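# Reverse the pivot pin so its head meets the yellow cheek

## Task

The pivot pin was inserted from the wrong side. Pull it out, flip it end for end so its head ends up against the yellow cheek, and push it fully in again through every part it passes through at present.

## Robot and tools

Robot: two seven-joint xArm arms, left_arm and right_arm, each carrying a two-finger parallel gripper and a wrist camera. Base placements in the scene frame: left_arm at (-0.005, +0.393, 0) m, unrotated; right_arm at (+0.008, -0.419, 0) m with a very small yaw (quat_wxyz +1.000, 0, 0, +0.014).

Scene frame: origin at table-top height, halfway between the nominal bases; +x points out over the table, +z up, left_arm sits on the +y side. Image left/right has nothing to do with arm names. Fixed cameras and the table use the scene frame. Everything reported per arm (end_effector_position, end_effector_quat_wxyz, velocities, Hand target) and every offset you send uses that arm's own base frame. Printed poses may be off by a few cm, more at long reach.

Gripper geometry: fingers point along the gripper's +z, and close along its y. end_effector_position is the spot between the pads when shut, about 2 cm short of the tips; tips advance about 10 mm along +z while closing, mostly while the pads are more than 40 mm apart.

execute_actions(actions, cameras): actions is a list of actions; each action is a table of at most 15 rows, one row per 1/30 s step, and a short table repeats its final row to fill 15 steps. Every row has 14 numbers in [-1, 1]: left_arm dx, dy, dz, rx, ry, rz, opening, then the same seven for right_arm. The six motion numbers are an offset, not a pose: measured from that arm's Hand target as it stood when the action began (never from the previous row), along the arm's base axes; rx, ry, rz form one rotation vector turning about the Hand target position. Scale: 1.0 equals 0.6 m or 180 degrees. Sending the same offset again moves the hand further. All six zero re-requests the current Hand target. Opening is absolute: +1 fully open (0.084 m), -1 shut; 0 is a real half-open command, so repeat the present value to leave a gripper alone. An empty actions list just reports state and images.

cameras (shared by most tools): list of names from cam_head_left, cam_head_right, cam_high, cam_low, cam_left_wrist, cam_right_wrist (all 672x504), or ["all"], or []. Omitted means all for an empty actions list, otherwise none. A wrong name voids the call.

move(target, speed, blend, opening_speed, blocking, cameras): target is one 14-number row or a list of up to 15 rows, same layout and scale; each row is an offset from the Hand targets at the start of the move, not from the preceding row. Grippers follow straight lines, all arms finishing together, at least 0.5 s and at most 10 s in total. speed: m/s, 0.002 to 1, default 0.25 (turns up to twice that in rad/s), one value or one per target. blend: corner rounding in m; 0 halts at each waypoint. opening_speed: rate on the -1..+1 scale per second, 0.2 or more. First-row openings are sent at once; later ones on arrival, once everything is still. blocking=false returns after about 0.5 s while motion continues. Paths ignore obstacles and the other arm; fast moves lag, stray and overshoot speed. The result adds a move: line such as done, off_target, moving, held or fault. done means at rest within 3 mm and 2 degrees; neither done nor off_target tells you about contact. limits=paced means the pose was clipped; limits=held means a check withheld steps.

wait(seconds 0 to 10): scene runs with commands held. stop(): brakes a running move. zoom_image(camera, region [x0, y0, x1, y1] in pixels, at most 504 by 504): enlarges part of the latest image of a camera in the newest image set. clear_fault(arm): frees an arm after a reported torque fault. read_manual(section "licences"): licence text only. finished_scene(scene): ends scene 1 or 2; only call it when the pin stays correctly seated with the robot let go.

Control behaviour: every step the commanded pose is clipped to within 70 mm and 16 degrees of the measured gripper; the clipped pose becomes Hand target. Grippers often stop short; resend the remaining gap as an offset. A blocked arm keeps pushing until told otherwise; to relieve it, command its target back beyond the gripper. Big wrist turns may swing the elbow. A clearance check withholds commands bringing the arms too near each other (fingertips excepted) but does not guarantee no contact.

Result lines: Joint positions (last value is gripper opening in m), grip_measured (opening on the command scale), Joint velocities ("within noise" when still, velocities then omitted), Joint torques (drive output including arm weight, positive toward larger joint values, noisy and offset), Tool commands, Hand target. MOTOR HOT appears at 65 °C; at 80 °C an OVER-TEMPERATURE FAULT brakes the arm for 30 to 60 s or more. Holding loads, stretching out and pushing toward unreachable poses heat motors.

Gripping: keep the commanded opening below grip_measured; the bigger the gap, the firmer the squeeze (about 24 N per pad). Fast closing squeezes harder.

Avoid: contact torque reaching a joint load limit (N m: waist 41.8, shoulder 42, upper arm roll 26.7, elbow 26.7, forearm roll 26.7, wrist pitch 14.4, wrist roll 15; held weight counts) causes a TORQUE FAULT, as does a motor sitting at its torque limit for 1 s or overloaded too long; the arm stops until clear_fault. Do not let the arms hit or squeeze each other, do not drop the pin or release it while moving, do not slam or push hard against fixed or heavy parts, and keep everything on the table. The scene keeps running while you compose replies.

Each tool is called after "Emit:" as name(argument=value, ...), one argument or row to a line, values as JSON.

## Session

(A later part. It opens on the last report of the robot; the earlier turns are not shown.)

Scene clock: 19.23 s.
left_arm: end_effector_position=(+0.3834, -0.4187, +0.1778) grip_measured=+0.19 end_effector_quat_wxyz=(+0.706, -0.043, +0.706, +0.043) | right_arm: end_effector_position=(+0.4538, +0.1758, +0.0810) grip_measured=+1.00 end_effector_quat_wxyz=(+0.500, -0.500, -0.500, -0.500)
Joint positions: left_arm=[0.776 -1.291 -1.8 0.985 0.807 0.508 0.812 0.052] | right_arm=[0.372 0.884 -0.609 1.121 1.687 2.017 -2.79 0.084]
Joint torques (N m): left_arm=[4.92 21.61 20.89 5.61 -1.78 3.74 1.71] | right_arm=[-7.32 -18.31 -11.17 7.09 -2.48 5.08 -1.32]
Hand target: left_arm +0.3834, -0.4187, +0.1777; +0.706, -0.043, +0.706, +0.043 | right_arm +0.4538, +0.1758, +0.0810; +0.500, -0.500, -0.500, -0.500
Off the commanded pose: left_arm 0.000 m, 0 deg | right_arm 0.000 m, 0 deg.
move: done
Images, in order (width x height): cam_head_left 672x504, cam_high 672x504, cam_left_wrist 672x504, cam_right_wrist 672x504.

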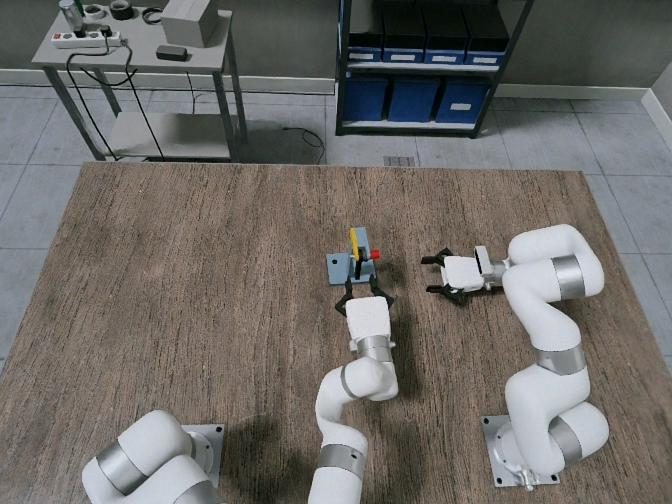

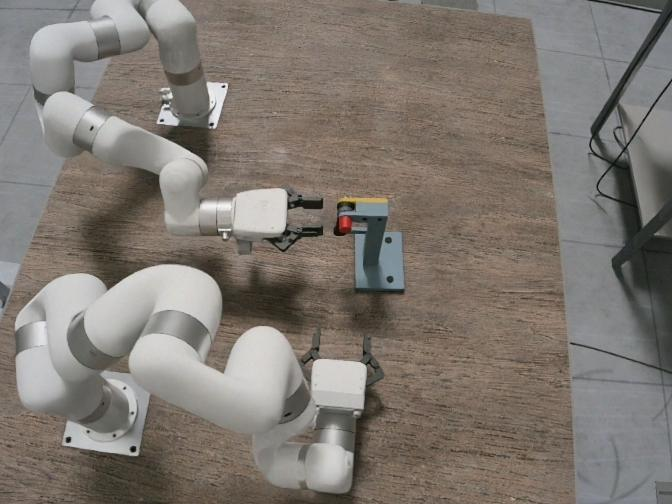

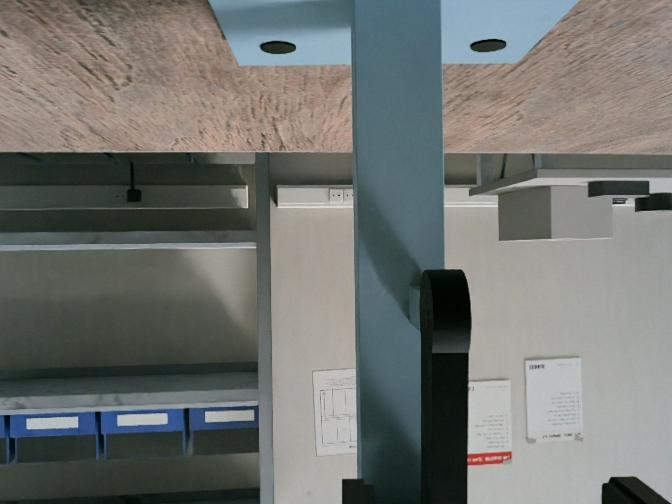

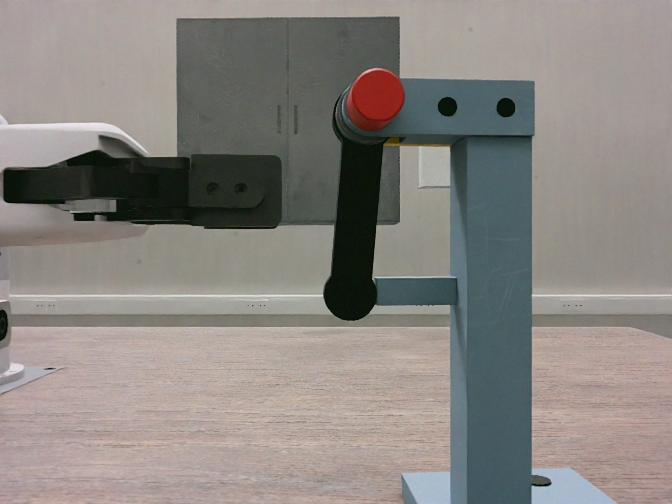

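Emit:
move(
  target=[0.091,0.006,0,0,0,0,0.2,0,0,0.09,0,0,0,1],
  speed=0.1,
  cameras=["cam_left_wrist","cam_head_left","cam_head_right","cam_right_wrist","cam_high"],
)

Emit:
zoom_image(
  camera="cam_head_left",
  region=[330, 220, 390, 280],
)

Emit:
zoom_image(
  camera="cam_head_right",
  region=[330, 220, 390, 280],
)

Emit:
zoom_image(
  camera="cam_high",
  region=[310, 180, 400, 270],
)

Scene clock: 21.10 s.
left_arm: end_effector_position=(+0.4380, -0.4151, +0.1777) grip_measured=+0.19 end_effector_quat_wxyz=(+0.706, -0.043, +0.706, +0.043) | right_arm: end_effector_position=(+0.4538, +0.1758, +0.1349) grip_measured=+1.00 end_effector_quat_wxyz=(+0.500, -0.500, -0.500, -0.500)
Joint positions: left_arm=[0.928 -1.352 -1.775 1.059 0.847 0.401 0.778 0.052] | right_arm=[0.415 0.733 -0.663 1.054 1.652 2.001 -2.711 0.084]
Joint torques (N m): left_arm=[4.92 14.67 26.62 4.7 0.94 -0.39 -1.55] | right_arm=[7.42 -27.65 -10.66 5.31 -2.28 0.01 1.68]
Hand target: left_arm +0.4380, -0.4151, +0.1777; +0.706, -0.043, +0.706, +0.043 | right_arm +0.4538, +0.1758, +0.1350; +0.500, -0.500, -0.500, -0.500
Off the commanded pose: left_arm 0.000 m, 0 deg | right_arm 0.000 m, 0 deg.
move: done
Images, in order (width x height): cam_head_left 672x504, cam_head_right 672x504, cam_high 672x504, cam_left_wrist 672x504, cam_right_wrist 672x504.

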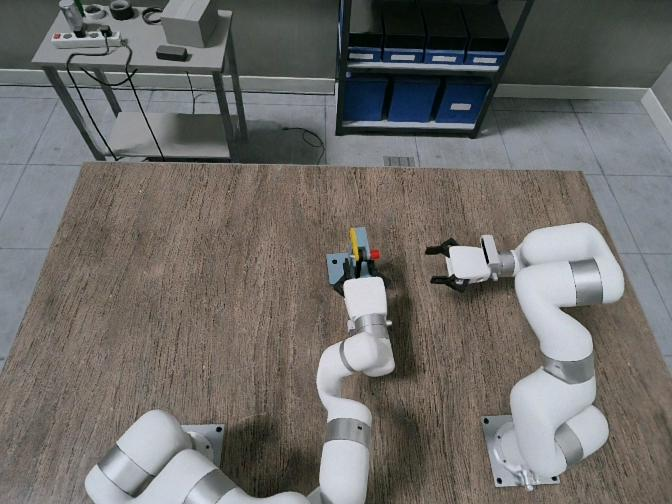

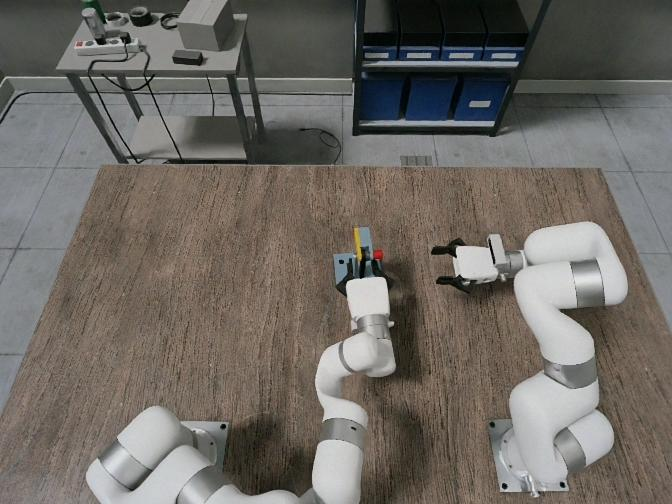

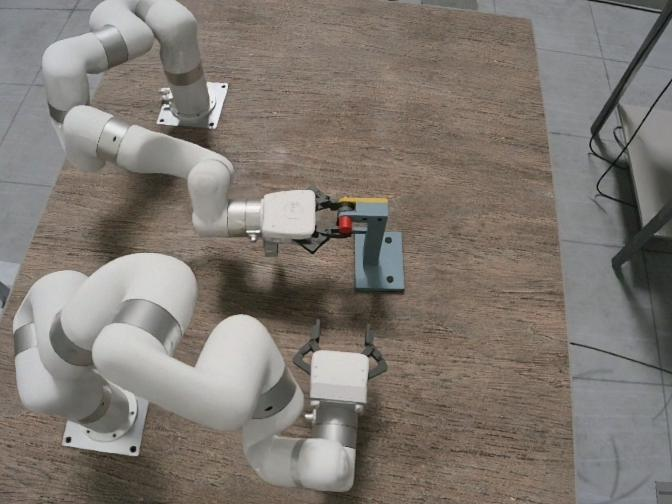

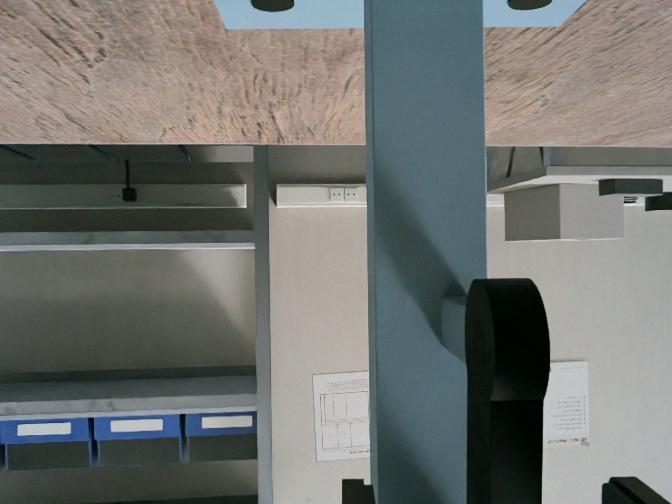

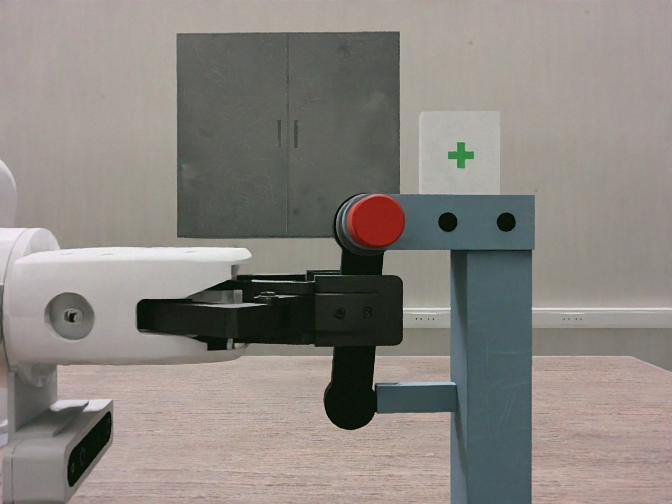

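Scaled by 8.400 from the camera's 672x504 image, which has a finer 960x720 frame.

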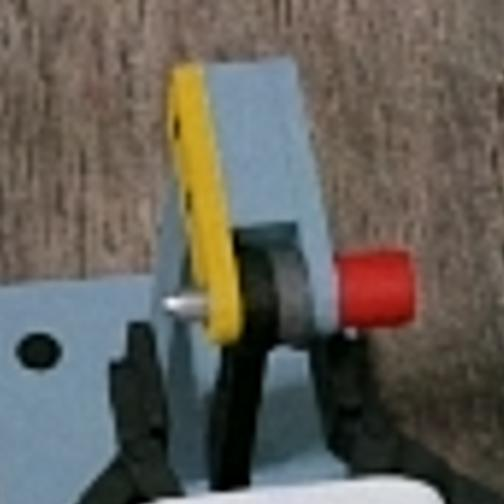

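Scaled by 8.400 from the camera's 672x504 image, which has a finer 960x720 frame.

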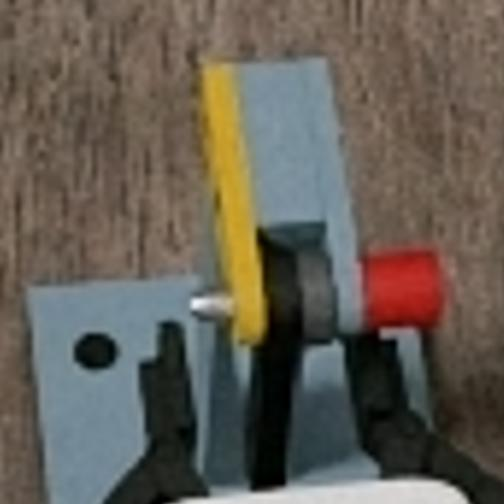

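Scaled by 5.600 from the camera's 672x504 image, which has a finer 960x720 frame.

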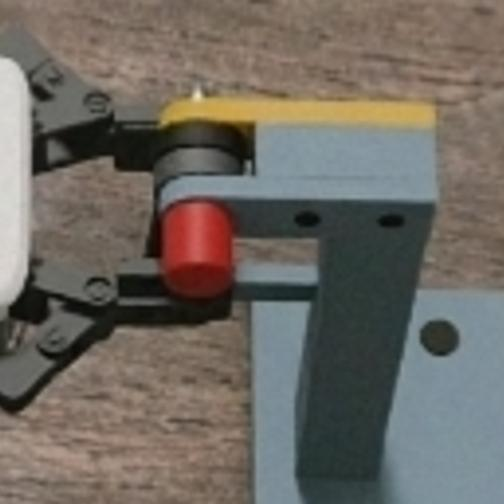

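Emit:
move(
  target=[0,0.001,0.0125,0,0,0,-0.4,0,0,0,0,0,0,1],
  speed=0.05,
  cameras=["cam_right_wrist","cam_head_left"],
)

Emit:
zoom_image(
  camera="cam_right_wrist",
  region=[300, 170, 440, 310],
)

Emit:
zoom_image(
  camera="cam_head_left",
  region=[330, 220, 390, 280],
)

Scene clock: 22.33 s.
left_arm: end_effector_position=(+0.4380, -0.4145, +0.1852) grip_measured=-0.42 end_effector_quat_wxyz=(+0.706, -0.043, +0.706, +0.043) | right_arm: end_effector_position=(+0.4538, +0.1758, +0.1350) grip_measured=+1.00 end_effector_quat_wxyz=(+0.500, -0.500, -0.500, -0.500)
Joint positions: left_arm=[0.923 -1.34 -1.762 1.053 0.853 0.398 0.788 0.026] | right_arm=[0.415 0.733 -0.663 1.054 1.652 2.001 -2.711 0.084]
Joint torques (N m): left_arm=[-3.48 22.87 26.64 0.17 0.98 -0.34 1.63] | right_arm=[7.5 -27.45 -10.71 5.46 -2.31 0.01 1.63]
Hand target: left_arm +0.4380, -0.4145, +0.1852; +0.706, -0.043, +0.706, +0.043 | right_arm +0.4538, +0.1758, +0.1350; +0.500, -0.500, -0.500, -0.500
Off the commanded pose: left_arm 0.000 m, 0 deg | right_arm 0.000 m, 0 deg.
move: done
Images, in order (width x height): cam_head_left 672x504, cam_right_wrist 672x504.

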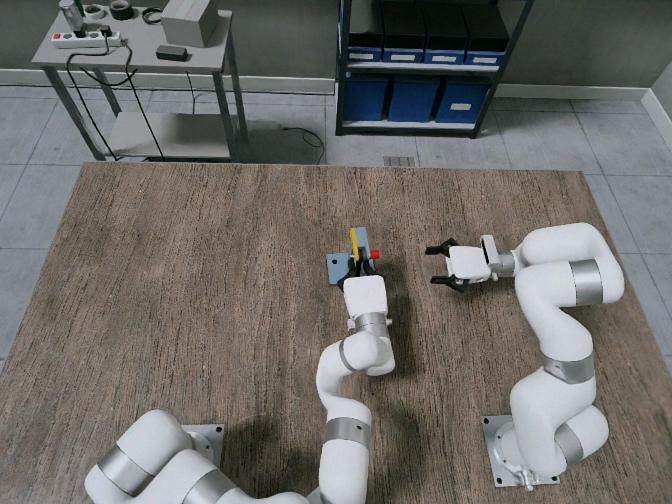

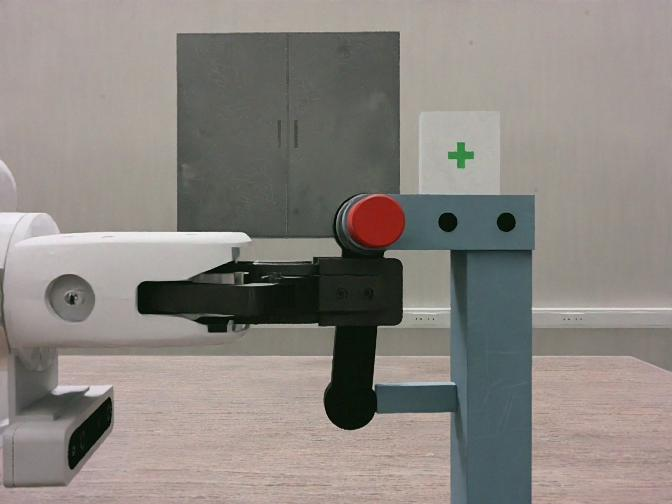

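Scaled by 3.600 from the camera's 672x504 image, which has a finer 960x720 frame.

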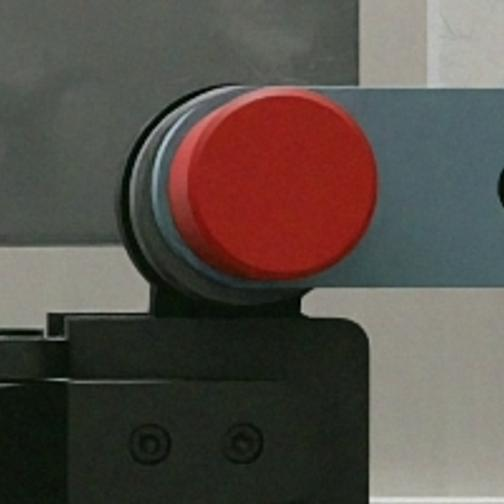

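Scaled by 8.400 from the camera's 672x504 image, which has a finer 960x720 frame.

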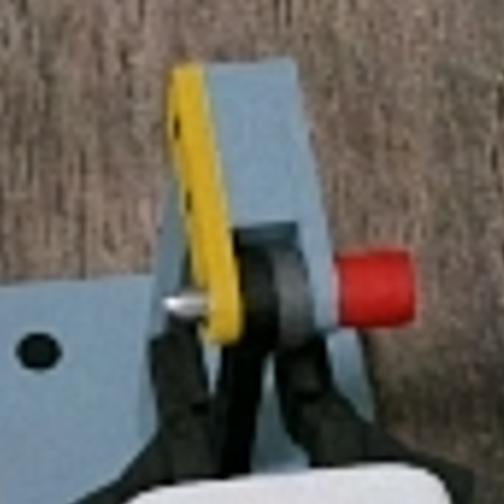

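Emit:
move(
  target=[
    [0,0.0005,0,0,0,0,-0.64,0,0,0,0,0,0,1],
    [0,0.0005,0.002,0,0,0,-0.64,0,0,0,0,0,0,1],
  ],
  speed=0.02,
  cameras=["cam_right_wrist","cam_head_left"],
)

Emit:
zoom_image(
  camera="cam_right_wrist",
  region=[300, 170, 440, 310],
)

Emit:
zoom_image(
  camera="cam_head_left",
  region=[330, 220, 390, 280],
)

Scene clock: 24.70 s.
left_arm: end_effector_position=(+0.4380, -0.4142, +0.1864) grip_measured=-0.66 end_effector_quat_wxyz=(+0.706, -0.043, +0.706, +0.043) | right_arm: end_effector_position=(+0.4538, +0.1758, +0.1350) grip_measured=+1.00 end_effector_quat_wxyz=(+0.500, -0.500, -0.500, -0.500)
Joint positions: left_arm=[0.922 -1.338 -1.759 1.051 0.855 0.397 0.789 0.015] | right_arm=[0.415 0.733 -0.663 1.054 1.652 2.001 -2.711 0.084]
Joint torques (N m): left_arm=[-3.62 22.65 26.87 0.2 1.02 -0.23 1.71] | right_arm=[7.51 -27.35 -10.74 5.4 -2.26 -0.09 1.64]
Hand target: left_arm +0.4380, -0.4142, +0.1864; +0.706, -0.043, +0.706, +0.043 | right_arm +0.4538, +0.1758, +0.1350; +0.500, -0.500, -0.500, -0.500
Off the commanded pose: left_arm 0.000 m, 0 deg | right_arm 0.000 m, 0 deg.
move: done
Images, in order (width x height): cam_head_left 672x504, cam_right_wrist 672x504.

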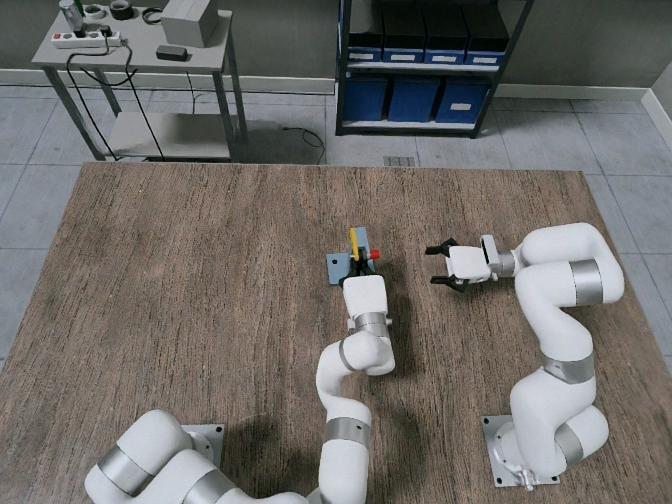

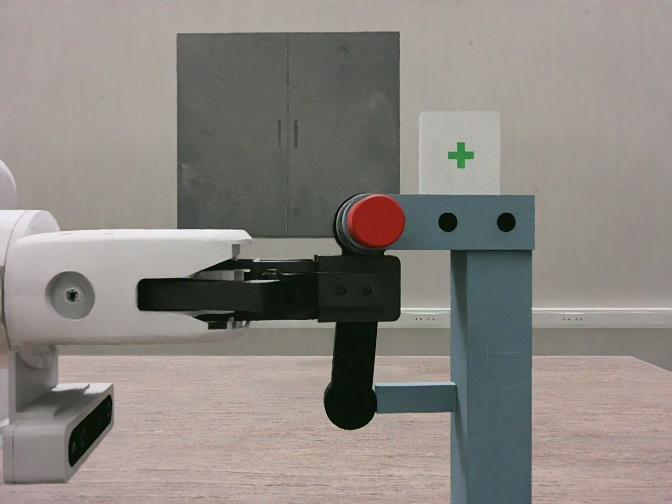

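Scaled by 3.600 from the camera's 672x504 image, which has a finer 960x720 frame.

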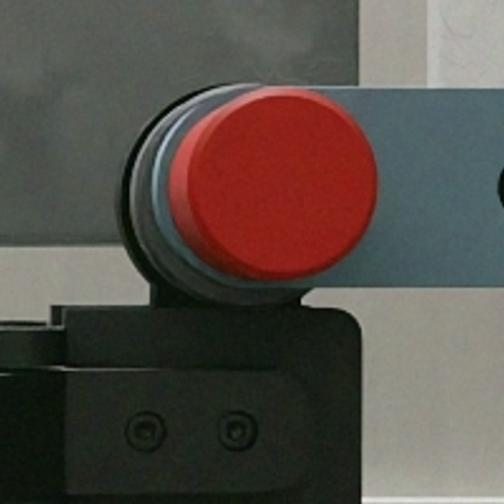

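Scaled by 8.400 from the camera's 672x504 image, which has a finer 960x720 frame.

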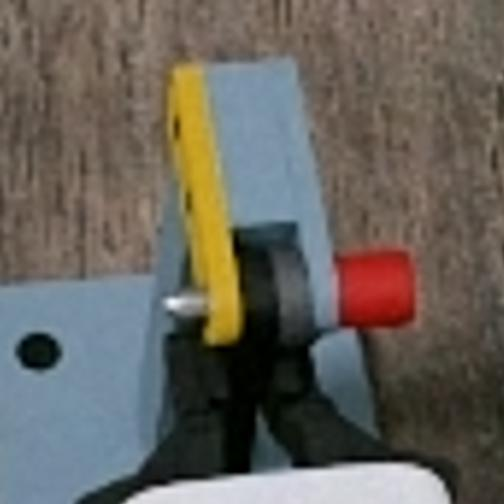

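Emit:
move(
  target=[0,0,0,0,0,0,-0.85,0,0,0,0,0,0,1],
  opening_speed=0.4,
  cameras=["cam_right_wrist","cam_head_left"],
)

Emit:
zoom_image(
  camera="cam_right_wrist",
  region=[300, 170, 440, 310],
)

Emit:
zoom_image(
  camera="cam_head_left",
  region=[330, 220, 390, 280],
)

Scene clock: 25.60 s.
left_arm: end_effector_position=(+0.4379, -0.4144, +0.1864) grip_measured=-0.78 end_effector_quat_wxyz=(+0.705, -0.043, +0.706, +0.043) | right_arm: end_effector_position=(+0.4538, +0.1758, +0.1350) grip_measured=+1.00 end_effector_quat_wxyz=(+0.500, -0.500, -0.500, -0.500)
Joint positions: left_arm=[0.922 -1.338 -1.759 1.051 0.854 0.397 0.789 0.01] | right_arm=[0.415 0.733 -0.663 1.054 1.652 2.001 -2.711 0.084]
Joint torques (N m): left_arm=[2.51 17.98 27.19 -4.14 -2 6.06 1.28] | right_arm=[7.5 -27.42 -10.71 5.49 -2.3 0.04 1.51]
Hand target: left_arm +0.4380, -0.4142, +0.1864; +0.706, -0.043, +0.706, +0.043 | right_arm +0.4538, +0.1758, +0.1350; +0.500, -0.500, -0.500, -0.500
Off the commanded pose: left_arm 0.000 m, 0 deg | right_arm 0.000 m, 0 deg.
move: done
Images, in order (width x height): cam_head_left 672x504, cam_right_wrist 672x504.

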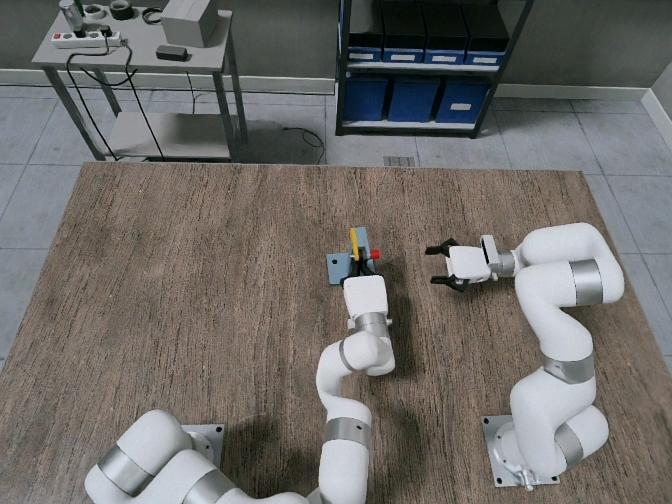

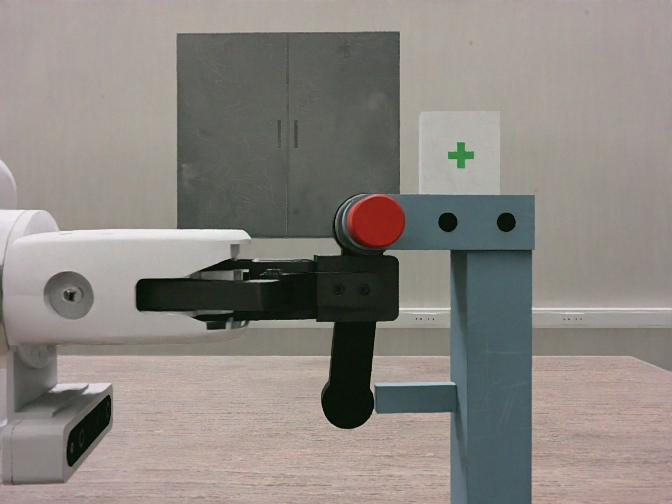

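Scaled by 3.600 from the camera's 672x504 image, which has a finer 960x720 frame.

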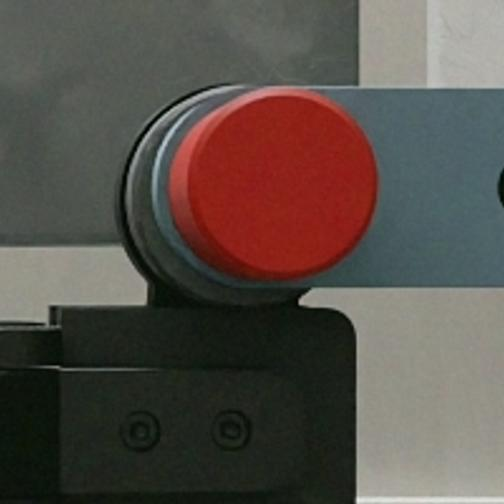

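Scaled by 8.400 from the camera's 672x504 image, which has a finer 960x720 frame.

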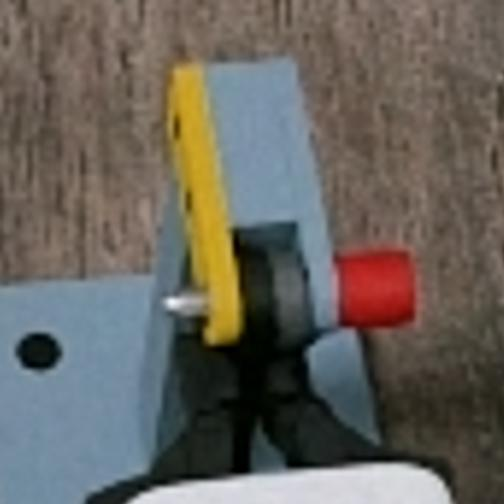

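Emit:
move(
  target=[
    [0,0,0,0,0,0,-0.85,0,0.04,0.275,-0.4997,-0.0236,0.0236,-0.1],
    [0,0,0,0,0,0,-0.85,-0.022,0.285,0.275,-0.4997,-0.0236,0.0236,-0.1],
  ],
  blend=0.03,
  cameras=["cam_right_wrist","cam_head_left","cam_high","cam_low"],
)

Emit:
zoom_image(
  camera="cam_head_left",
  region=[320, 210, 420, 310],
)

Emit:
zoom_image(
  camera="cam_high",
  region=[300, 160, 420, 280],
)

Scene clock: 31.03 s.
left_arm: end_effector_position=(+0.4380, -0.4142, +0.1864) grip_measured=-0.78 end_effector_quat_wxyz=(+0.706, -0.043, +0.706, +0.043) | right_arm: end_effector_position=(+0.4406, +0.3468, +0.3000) grip_measured=-0.11 end_effector_quat_wxyz=(+0.001, +0.673, +0.740, +0.000)
Joint positions: left_arm=[0.922 -1.338 -1.759 1.051 0.854 0.397 0.789 0.01] | right_arm=[1.244 0.363 -0.729 1.695 0.24 1.423 -1.153 0.039]
Joint torques (N m): left_arm=[8.66 13.92 27.04 -5.49 -2.45 7.54 1.25] | right_arm=[-7.35 -15.34 -1.36 12.71 4.06 0.4 1.6]
Hand target: left_arm +0.4380, -0.4142, +0.1864; +0.706, -0.043, +0.706, +0.043 | right_arm +0.4406, +0.3468, +0.3000; +0.001, +0.673, +0.740, +0.000
Off the commanded pose: left_arm 0.000 m, 0 deg | right_arm 0.000 m, 0 deg.
move: done
Images, in order (width x height): cam_head_left 672x504, cam_high 672x504, cam_low 672x504, cam_right_wrist 672x504.

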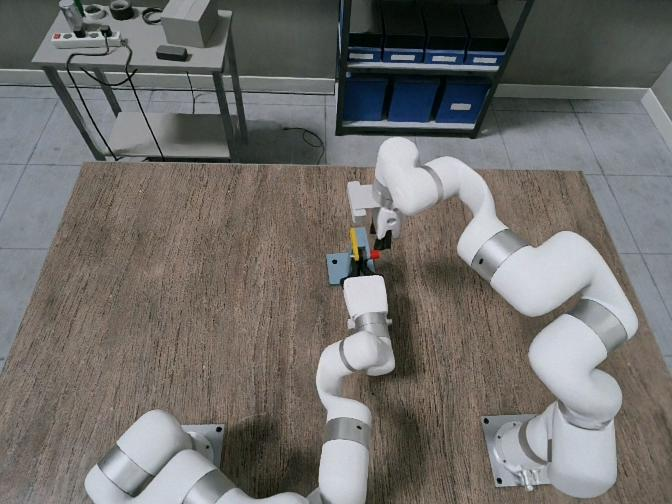

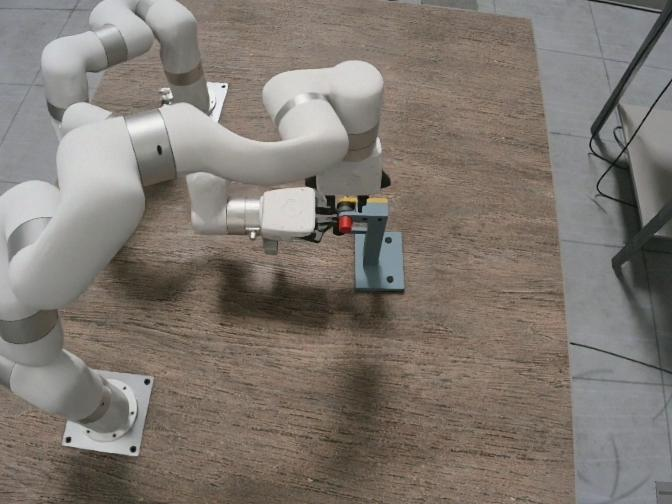

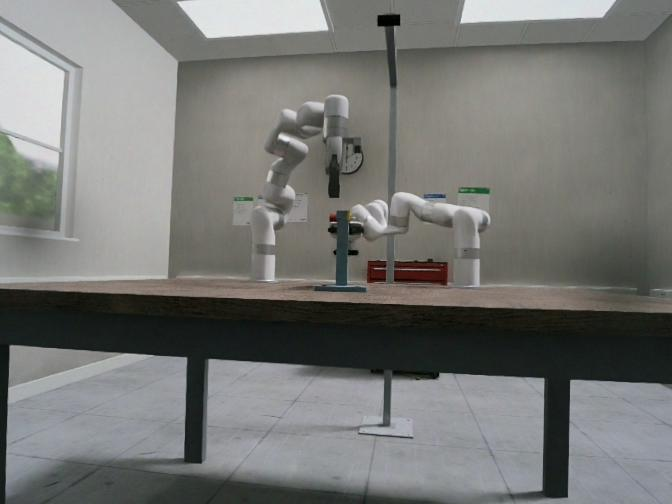

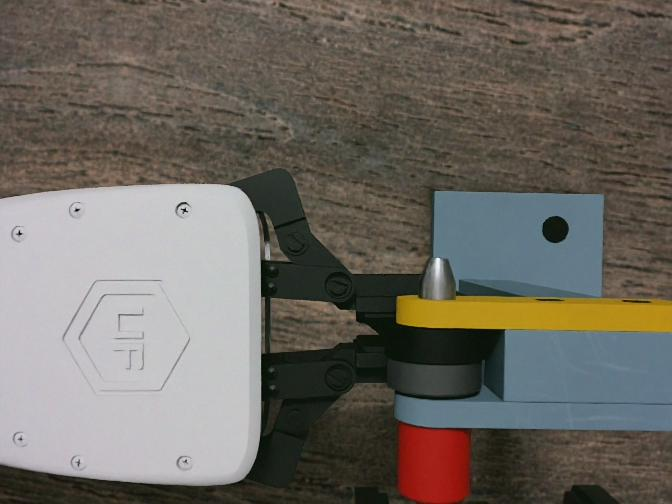

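Scaled by 5.040 from the camera's 672x504 image, which has a finer 960x720 frame.

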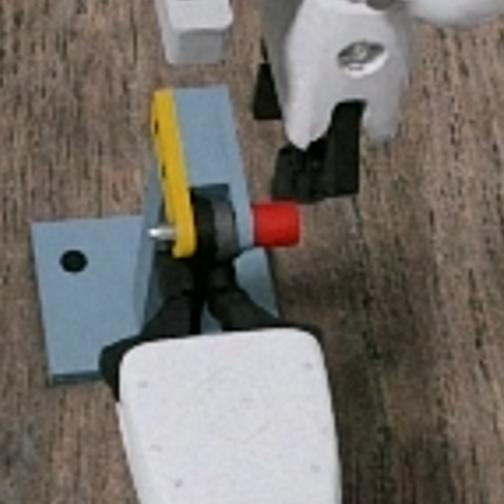

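Scaled by 4.200 from the camera's 672x504 image, which has a finer 960x720 frame.

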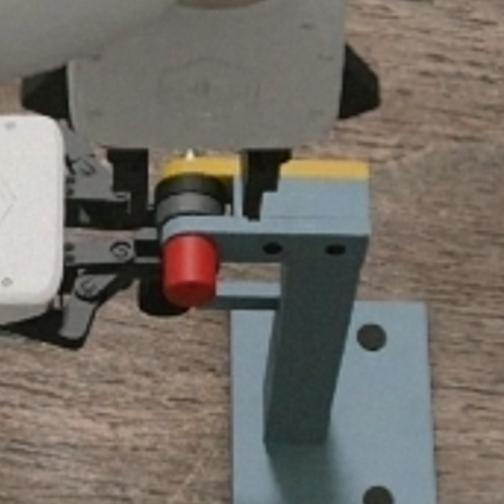

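Emit:
move(
  target=[0,0,0,0,0,-0.01,-0.85,0.0008,-0.0075,-0.073,0,0,-0.0083,-0.1],
  speed=0.1,
  cameras=["cam_right_wrist","cam_head_left","cam_high","cam_low"],
)

Emit:
zoom_image(
  camera="cam_head_left",
  region=[320, 210, 420, 310],
)

Emit:
zoom_image(
  camera="cam_high",
  region=[300, 160, 420, 280],
)

Emit:
zoom_image(
  camera="cam_low",
  region=[300, 170, 390, 260],
)

Scene clock: 32.50 s.
left_arm: end_effector_position=(+0.4380, -0.4142, +0.1865) grip_measured=-0.78 end_effector_quat_wxyz=(+0.706, -0.032, +0.707, +0.032) | right_arm: end_effector_position=(+0.4411, +0.3423, +0.2562) grip_measured=-0.11 end_effector_quat_wxyz=(+0.001, +0.682, +0.731, +0.000)
Joint positions: left_arm=[0.911 -1.365 -1.737 1.029 0.881 0.341 0.754 0.01] | right_arm=[1.263 0.358 -0.73 1.561 0.244 1.296 -1.141 0.039]
Joint torques (N m): left_arm=[0.55 12.86 28.09 -6.56 0.68 2.27 -1.85] | right_arm=[7.53 -14.91 -1.56 10.49 4.09 -4.84 1.58]
Hand target: left_arm +0.4380, -0.4142, +0.1864; +0.706, -0.032, +0.707, +0.032 | right_arm +0.4411, +0.3423, +0.2562; +0.001, +0.682, +0.731, +0.000
Off the commanded pose: left_arm 0.000 m, 0 deg | right_arm 0.000 m, 0 deg.
move: done
Images, in order (width x height): cam_head_left 672x504, cam_high 672x504, cam_low 672x504, cam_right_wrist 672x504.

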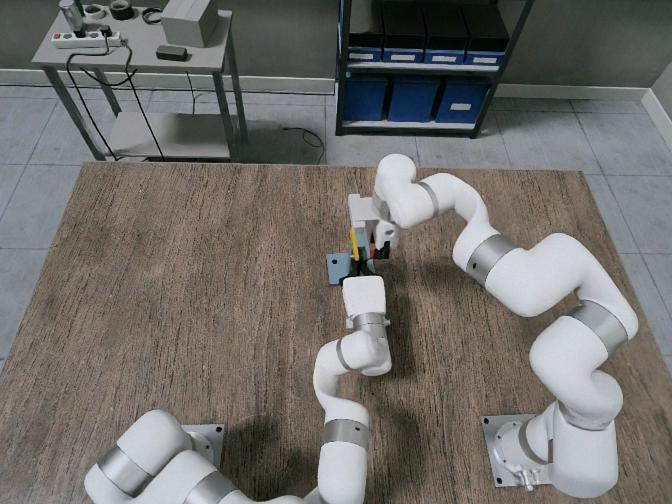

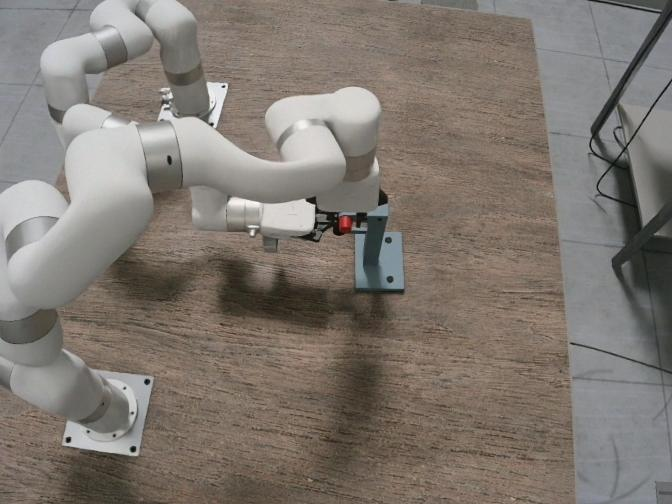

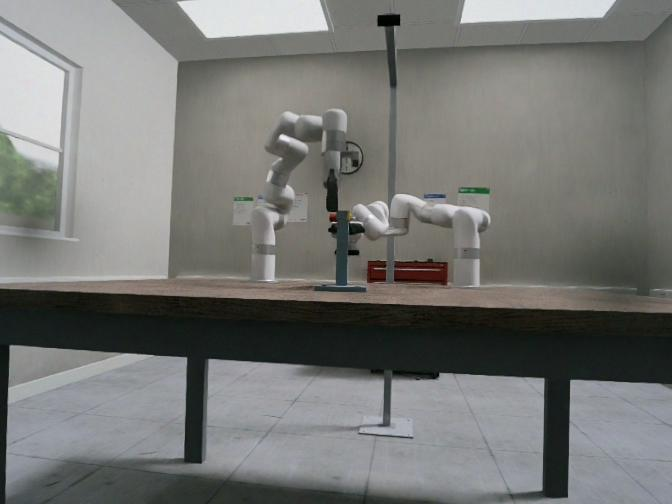

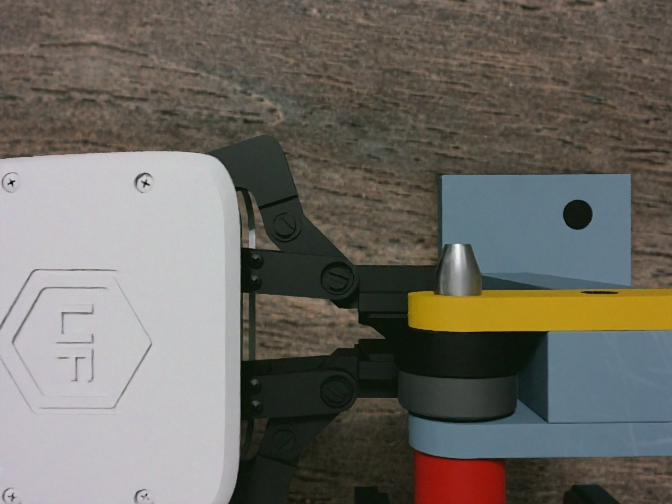

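Scaled by 5.040 from the camera's 672x504 image, which has a finer 960x720 frame.

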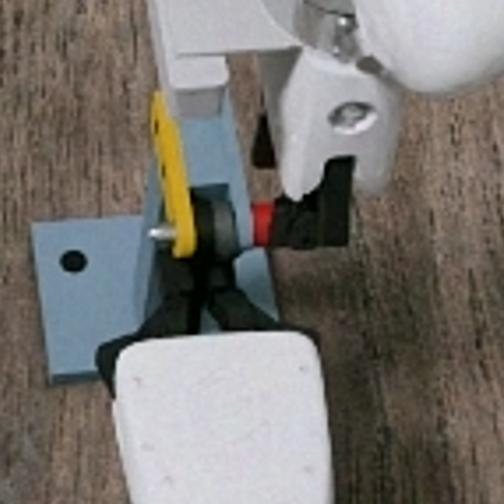

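Scaled by 4.200 from the camera's 672x504 image, which has a finer 960x720 frame.

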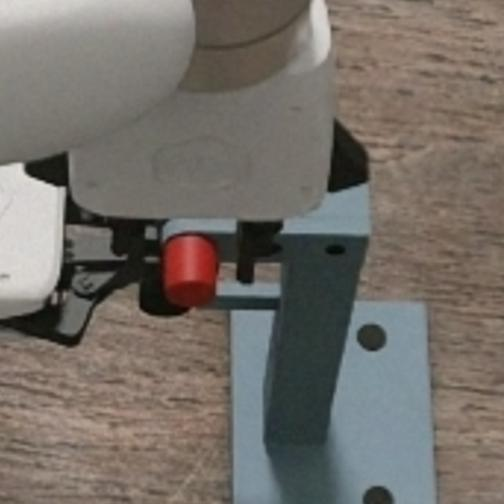

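Scaled by 5.600 from the camera's 672x504 image, which has a finer 960x720 frame.

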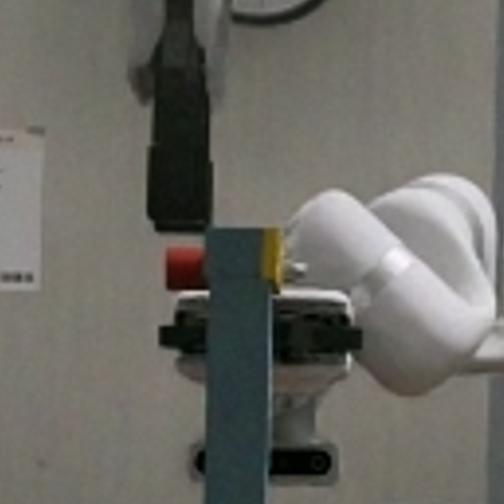

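Emit:
move(
  target=[
    [0,0,0,0,0,0,-0.85,0.001,-0.01,0,0,0,0,-0.1],
    [0,0,0,0,0,0,-0.85,0.001,-0.01,-0.057,0,0,0,-0.1],
  ],
  speed=0.1,
  cameras=["cam_right_wrist","cam_high","cam_low"],
)

Emit:
zoom_image(
  camera="cam_high",
  region=[300, 160, 420, 280],
)

Emit:
zoom_image(
  camera="cam_low",
  region=[300, 170, 390, 260],
)

Scene clock: 34.13 s.
left_arm: end_effector_position=(+0.4380, -0.4142, +0.1864) grip_measured=-0.78 end_effector_quat_wxyz=(+0.706, -0.032, +0.707, +0.032) | right_arm: end_effector_position=(+0.4416, +0.3364, +0.2220) grip_measured=-0.11 end_effector_quat_wxyz=(+0.001, +0.682, +0.731, +0.000)
Joint positions: left_arm=[0.911 -1.365 -1.737 1.029 0.881 0.341 0.754 0.01] | right_arm=[1.266 0.364 -0.726 1.468 0.255 1.201 -1.159 0.039]
Joint torques (N m): left_arm=[0.34 13.39 27.44 -6.03 0.84 2.07 -1.79] | right_arm=[-2.76 -15.12 -2 10.19 3.97 -4.81 -1.47]
Hand target: left_arm +0.4380, -0.4142, +0.1864; +0.706, -0.032, +0.707, +0.032 | right_arm +0.4417, +0.3363, +0.2220; +0.001, +0.682, +0.731, +0.000
Off the commanded pose: left_arm 0.000 m, 0 deg | right_arm 0.000 m, 0 deg.
move: done
Images, in order (width x height): cam_high 672x504, cam_low 672x504, cam_right_wrist 672x504.

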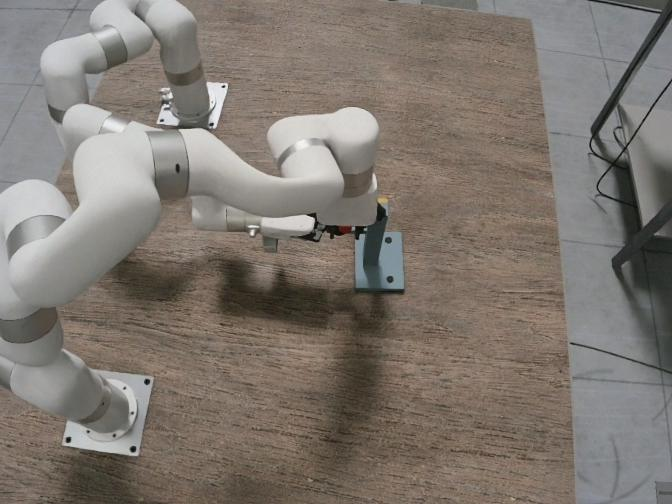

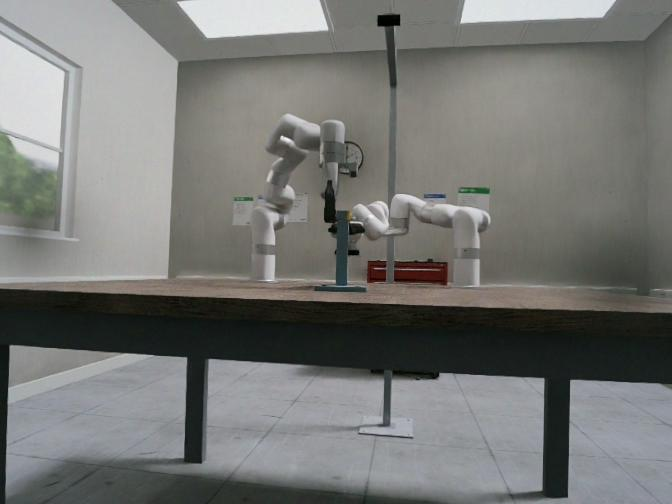

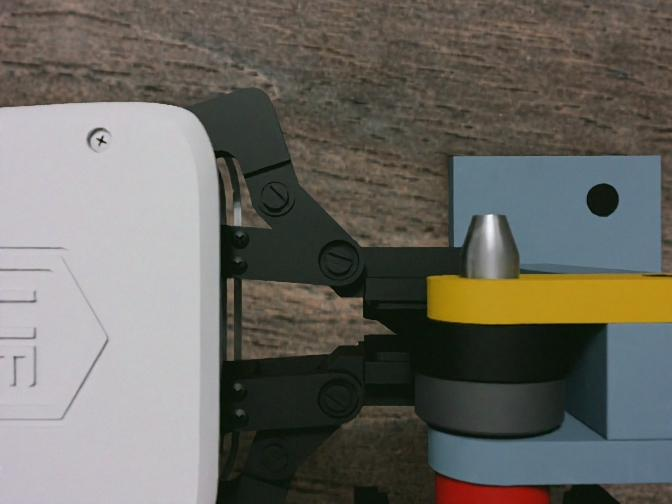

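Scaled by 4.200 from the camera's 672x504 image, which has a finer 960x720 frame.

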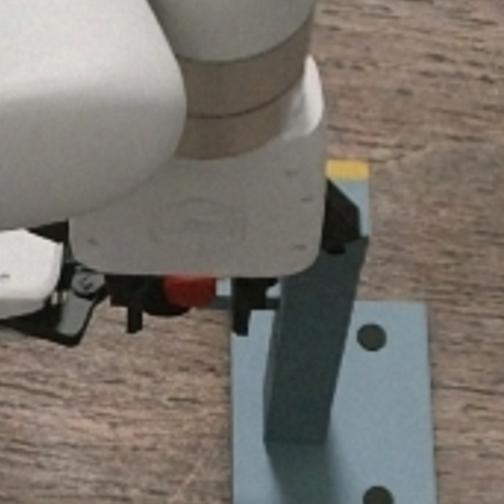

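Scaled by 5.600 from the camera's 672x504 image, which has a finer 960x720 frame.

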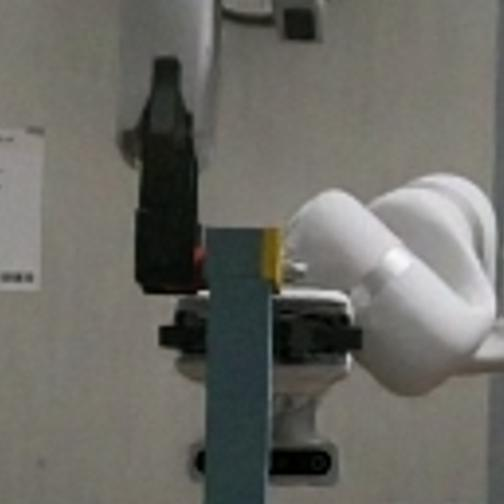

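Emit:
move(
  target=[0,0,0,0,0,0,-0.85,0,0,0,0,0,0,-0.85],
  opening_speed=0.6,
  cameras=["cam_right_wrist","cam_low"],
)

Scene clock: 35.83 s.
left_arm: end_effector_position=(+0.4380, -0.4142, +0.1865) grip_measured=-0.78 end_effector_quat_wxyz=(+0.706, -0.032, +0.707, +0.032) | right_arm: end_effector_position=(+0.4417, +0.3363, +0.2220) grip_measured=-0.49 end_effector_quat_wxyz=(+0.001, +0.682, +0.731, +0.000)
Joint positions: left_arm=[0.911 -1.365 -1.737 1.029 0.881 0.341 0.754 0.01] | right_arm=[1.266 0.364 -0.726 1.468 0.255 1.201 -1.159 0.022]
Joint torques (N m): left_arm=[0.5 14 22.34 -5.76 -0.26 2.37 -1.78] | right_arm=[12.36 -18.01 3.3 8.85 -0.86 6.72 -0.56]
Hand target: left_arm +0.4380, -0.4142, +0.1864; +0.706, -0.032, +0.707, +0.032 | right_arm +0.4417, +0.3363, +0.2220; +0.001, +0.682, +0.731, +0.000
Off the commanded pose: left_arm 0.000 m, 0 deg | right_arm 0.000 m, 0 deg.
move: done
Images, in order (width x height): cam_low 672x504, cam_right_wrist 672x504.

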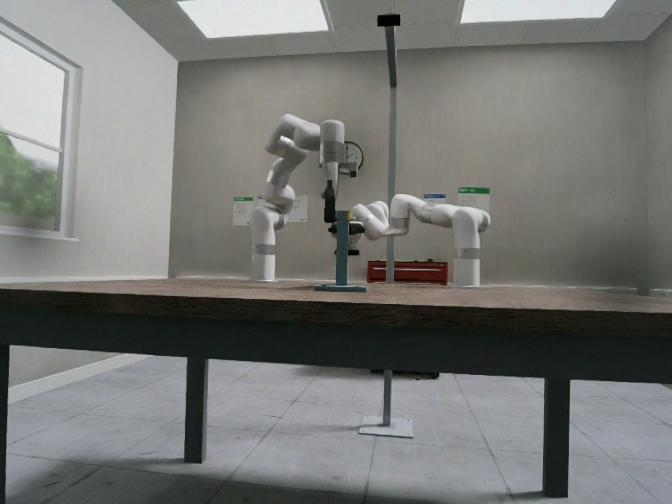

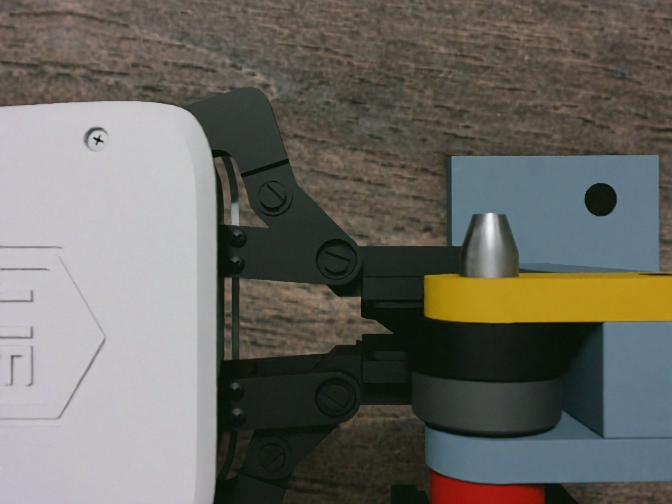

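Emit:
move(
  target=[0,0,0,0,0,0,-0.85,0.0017,-0.025,0,0,0,0,-0.85],
  speed=0.04,
  cameras=["cam_right_wrist","cam_low"],
)

Scene clock: 36.90 s.
left_arm: end_effector_position=(+0.4380, -0.4142, +0.1864) grip_measured=-0.78 end_effector_quat_wxyz=(+0.706, -0.032, +0.707, +0.032) | right_arm: end_effector_position=(+0.4426, +0.3213, +0.2219) grip_measured=-0.49 end_effector_quat_wxyz=(+0.001, +0.682, +0.731, +0.000)
Joint positions: left_arm=[0.911 -1.365 -1.737 1.029 0.881 0.341 0.754 0.01] | right_arm=[1.266 0.333 -0.738 1.429 0.239 1.188 -1.174 0.022]
Joint torques (N m): left_arm=[0.87 15.44 21.54 -5.19 -0.76 2.47 -1.44] | right_arm=[4.21 -23.61 -5.23 7.58 -3.1 -0.91 -1.8]
Hand target: left_arm +0.4380, -0.4142, +0.1864; +0.706, -0.032, +0.707, +0.032 | right_arm +0.4427, +0.3213, +0.2220; +0.001, +0.682, +0.731, +0.000
Off the commanded pose: left_arm 0.000 m, 0 deg | right_arm 0.000 m, 0 deg.
move: done
Images, in order (width x height): cam_low 672x504, cam_right_wrist 672x504.

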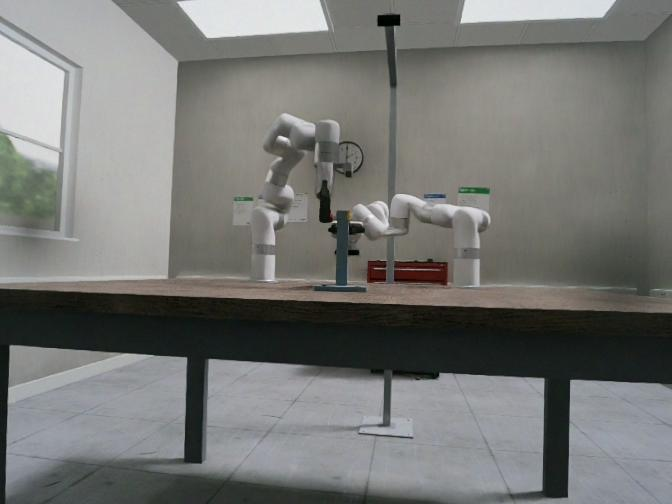

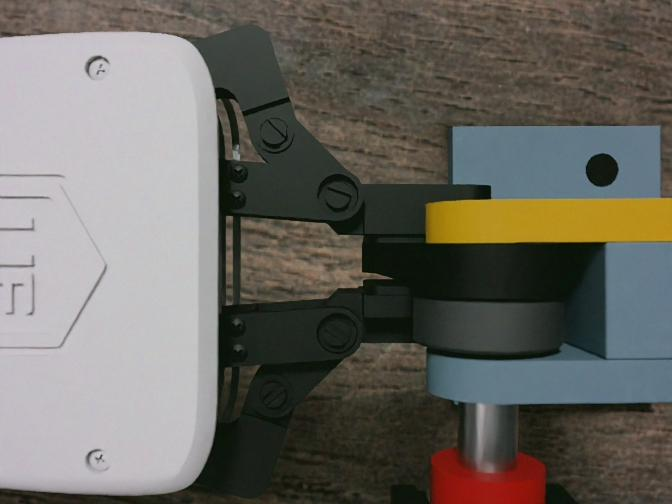

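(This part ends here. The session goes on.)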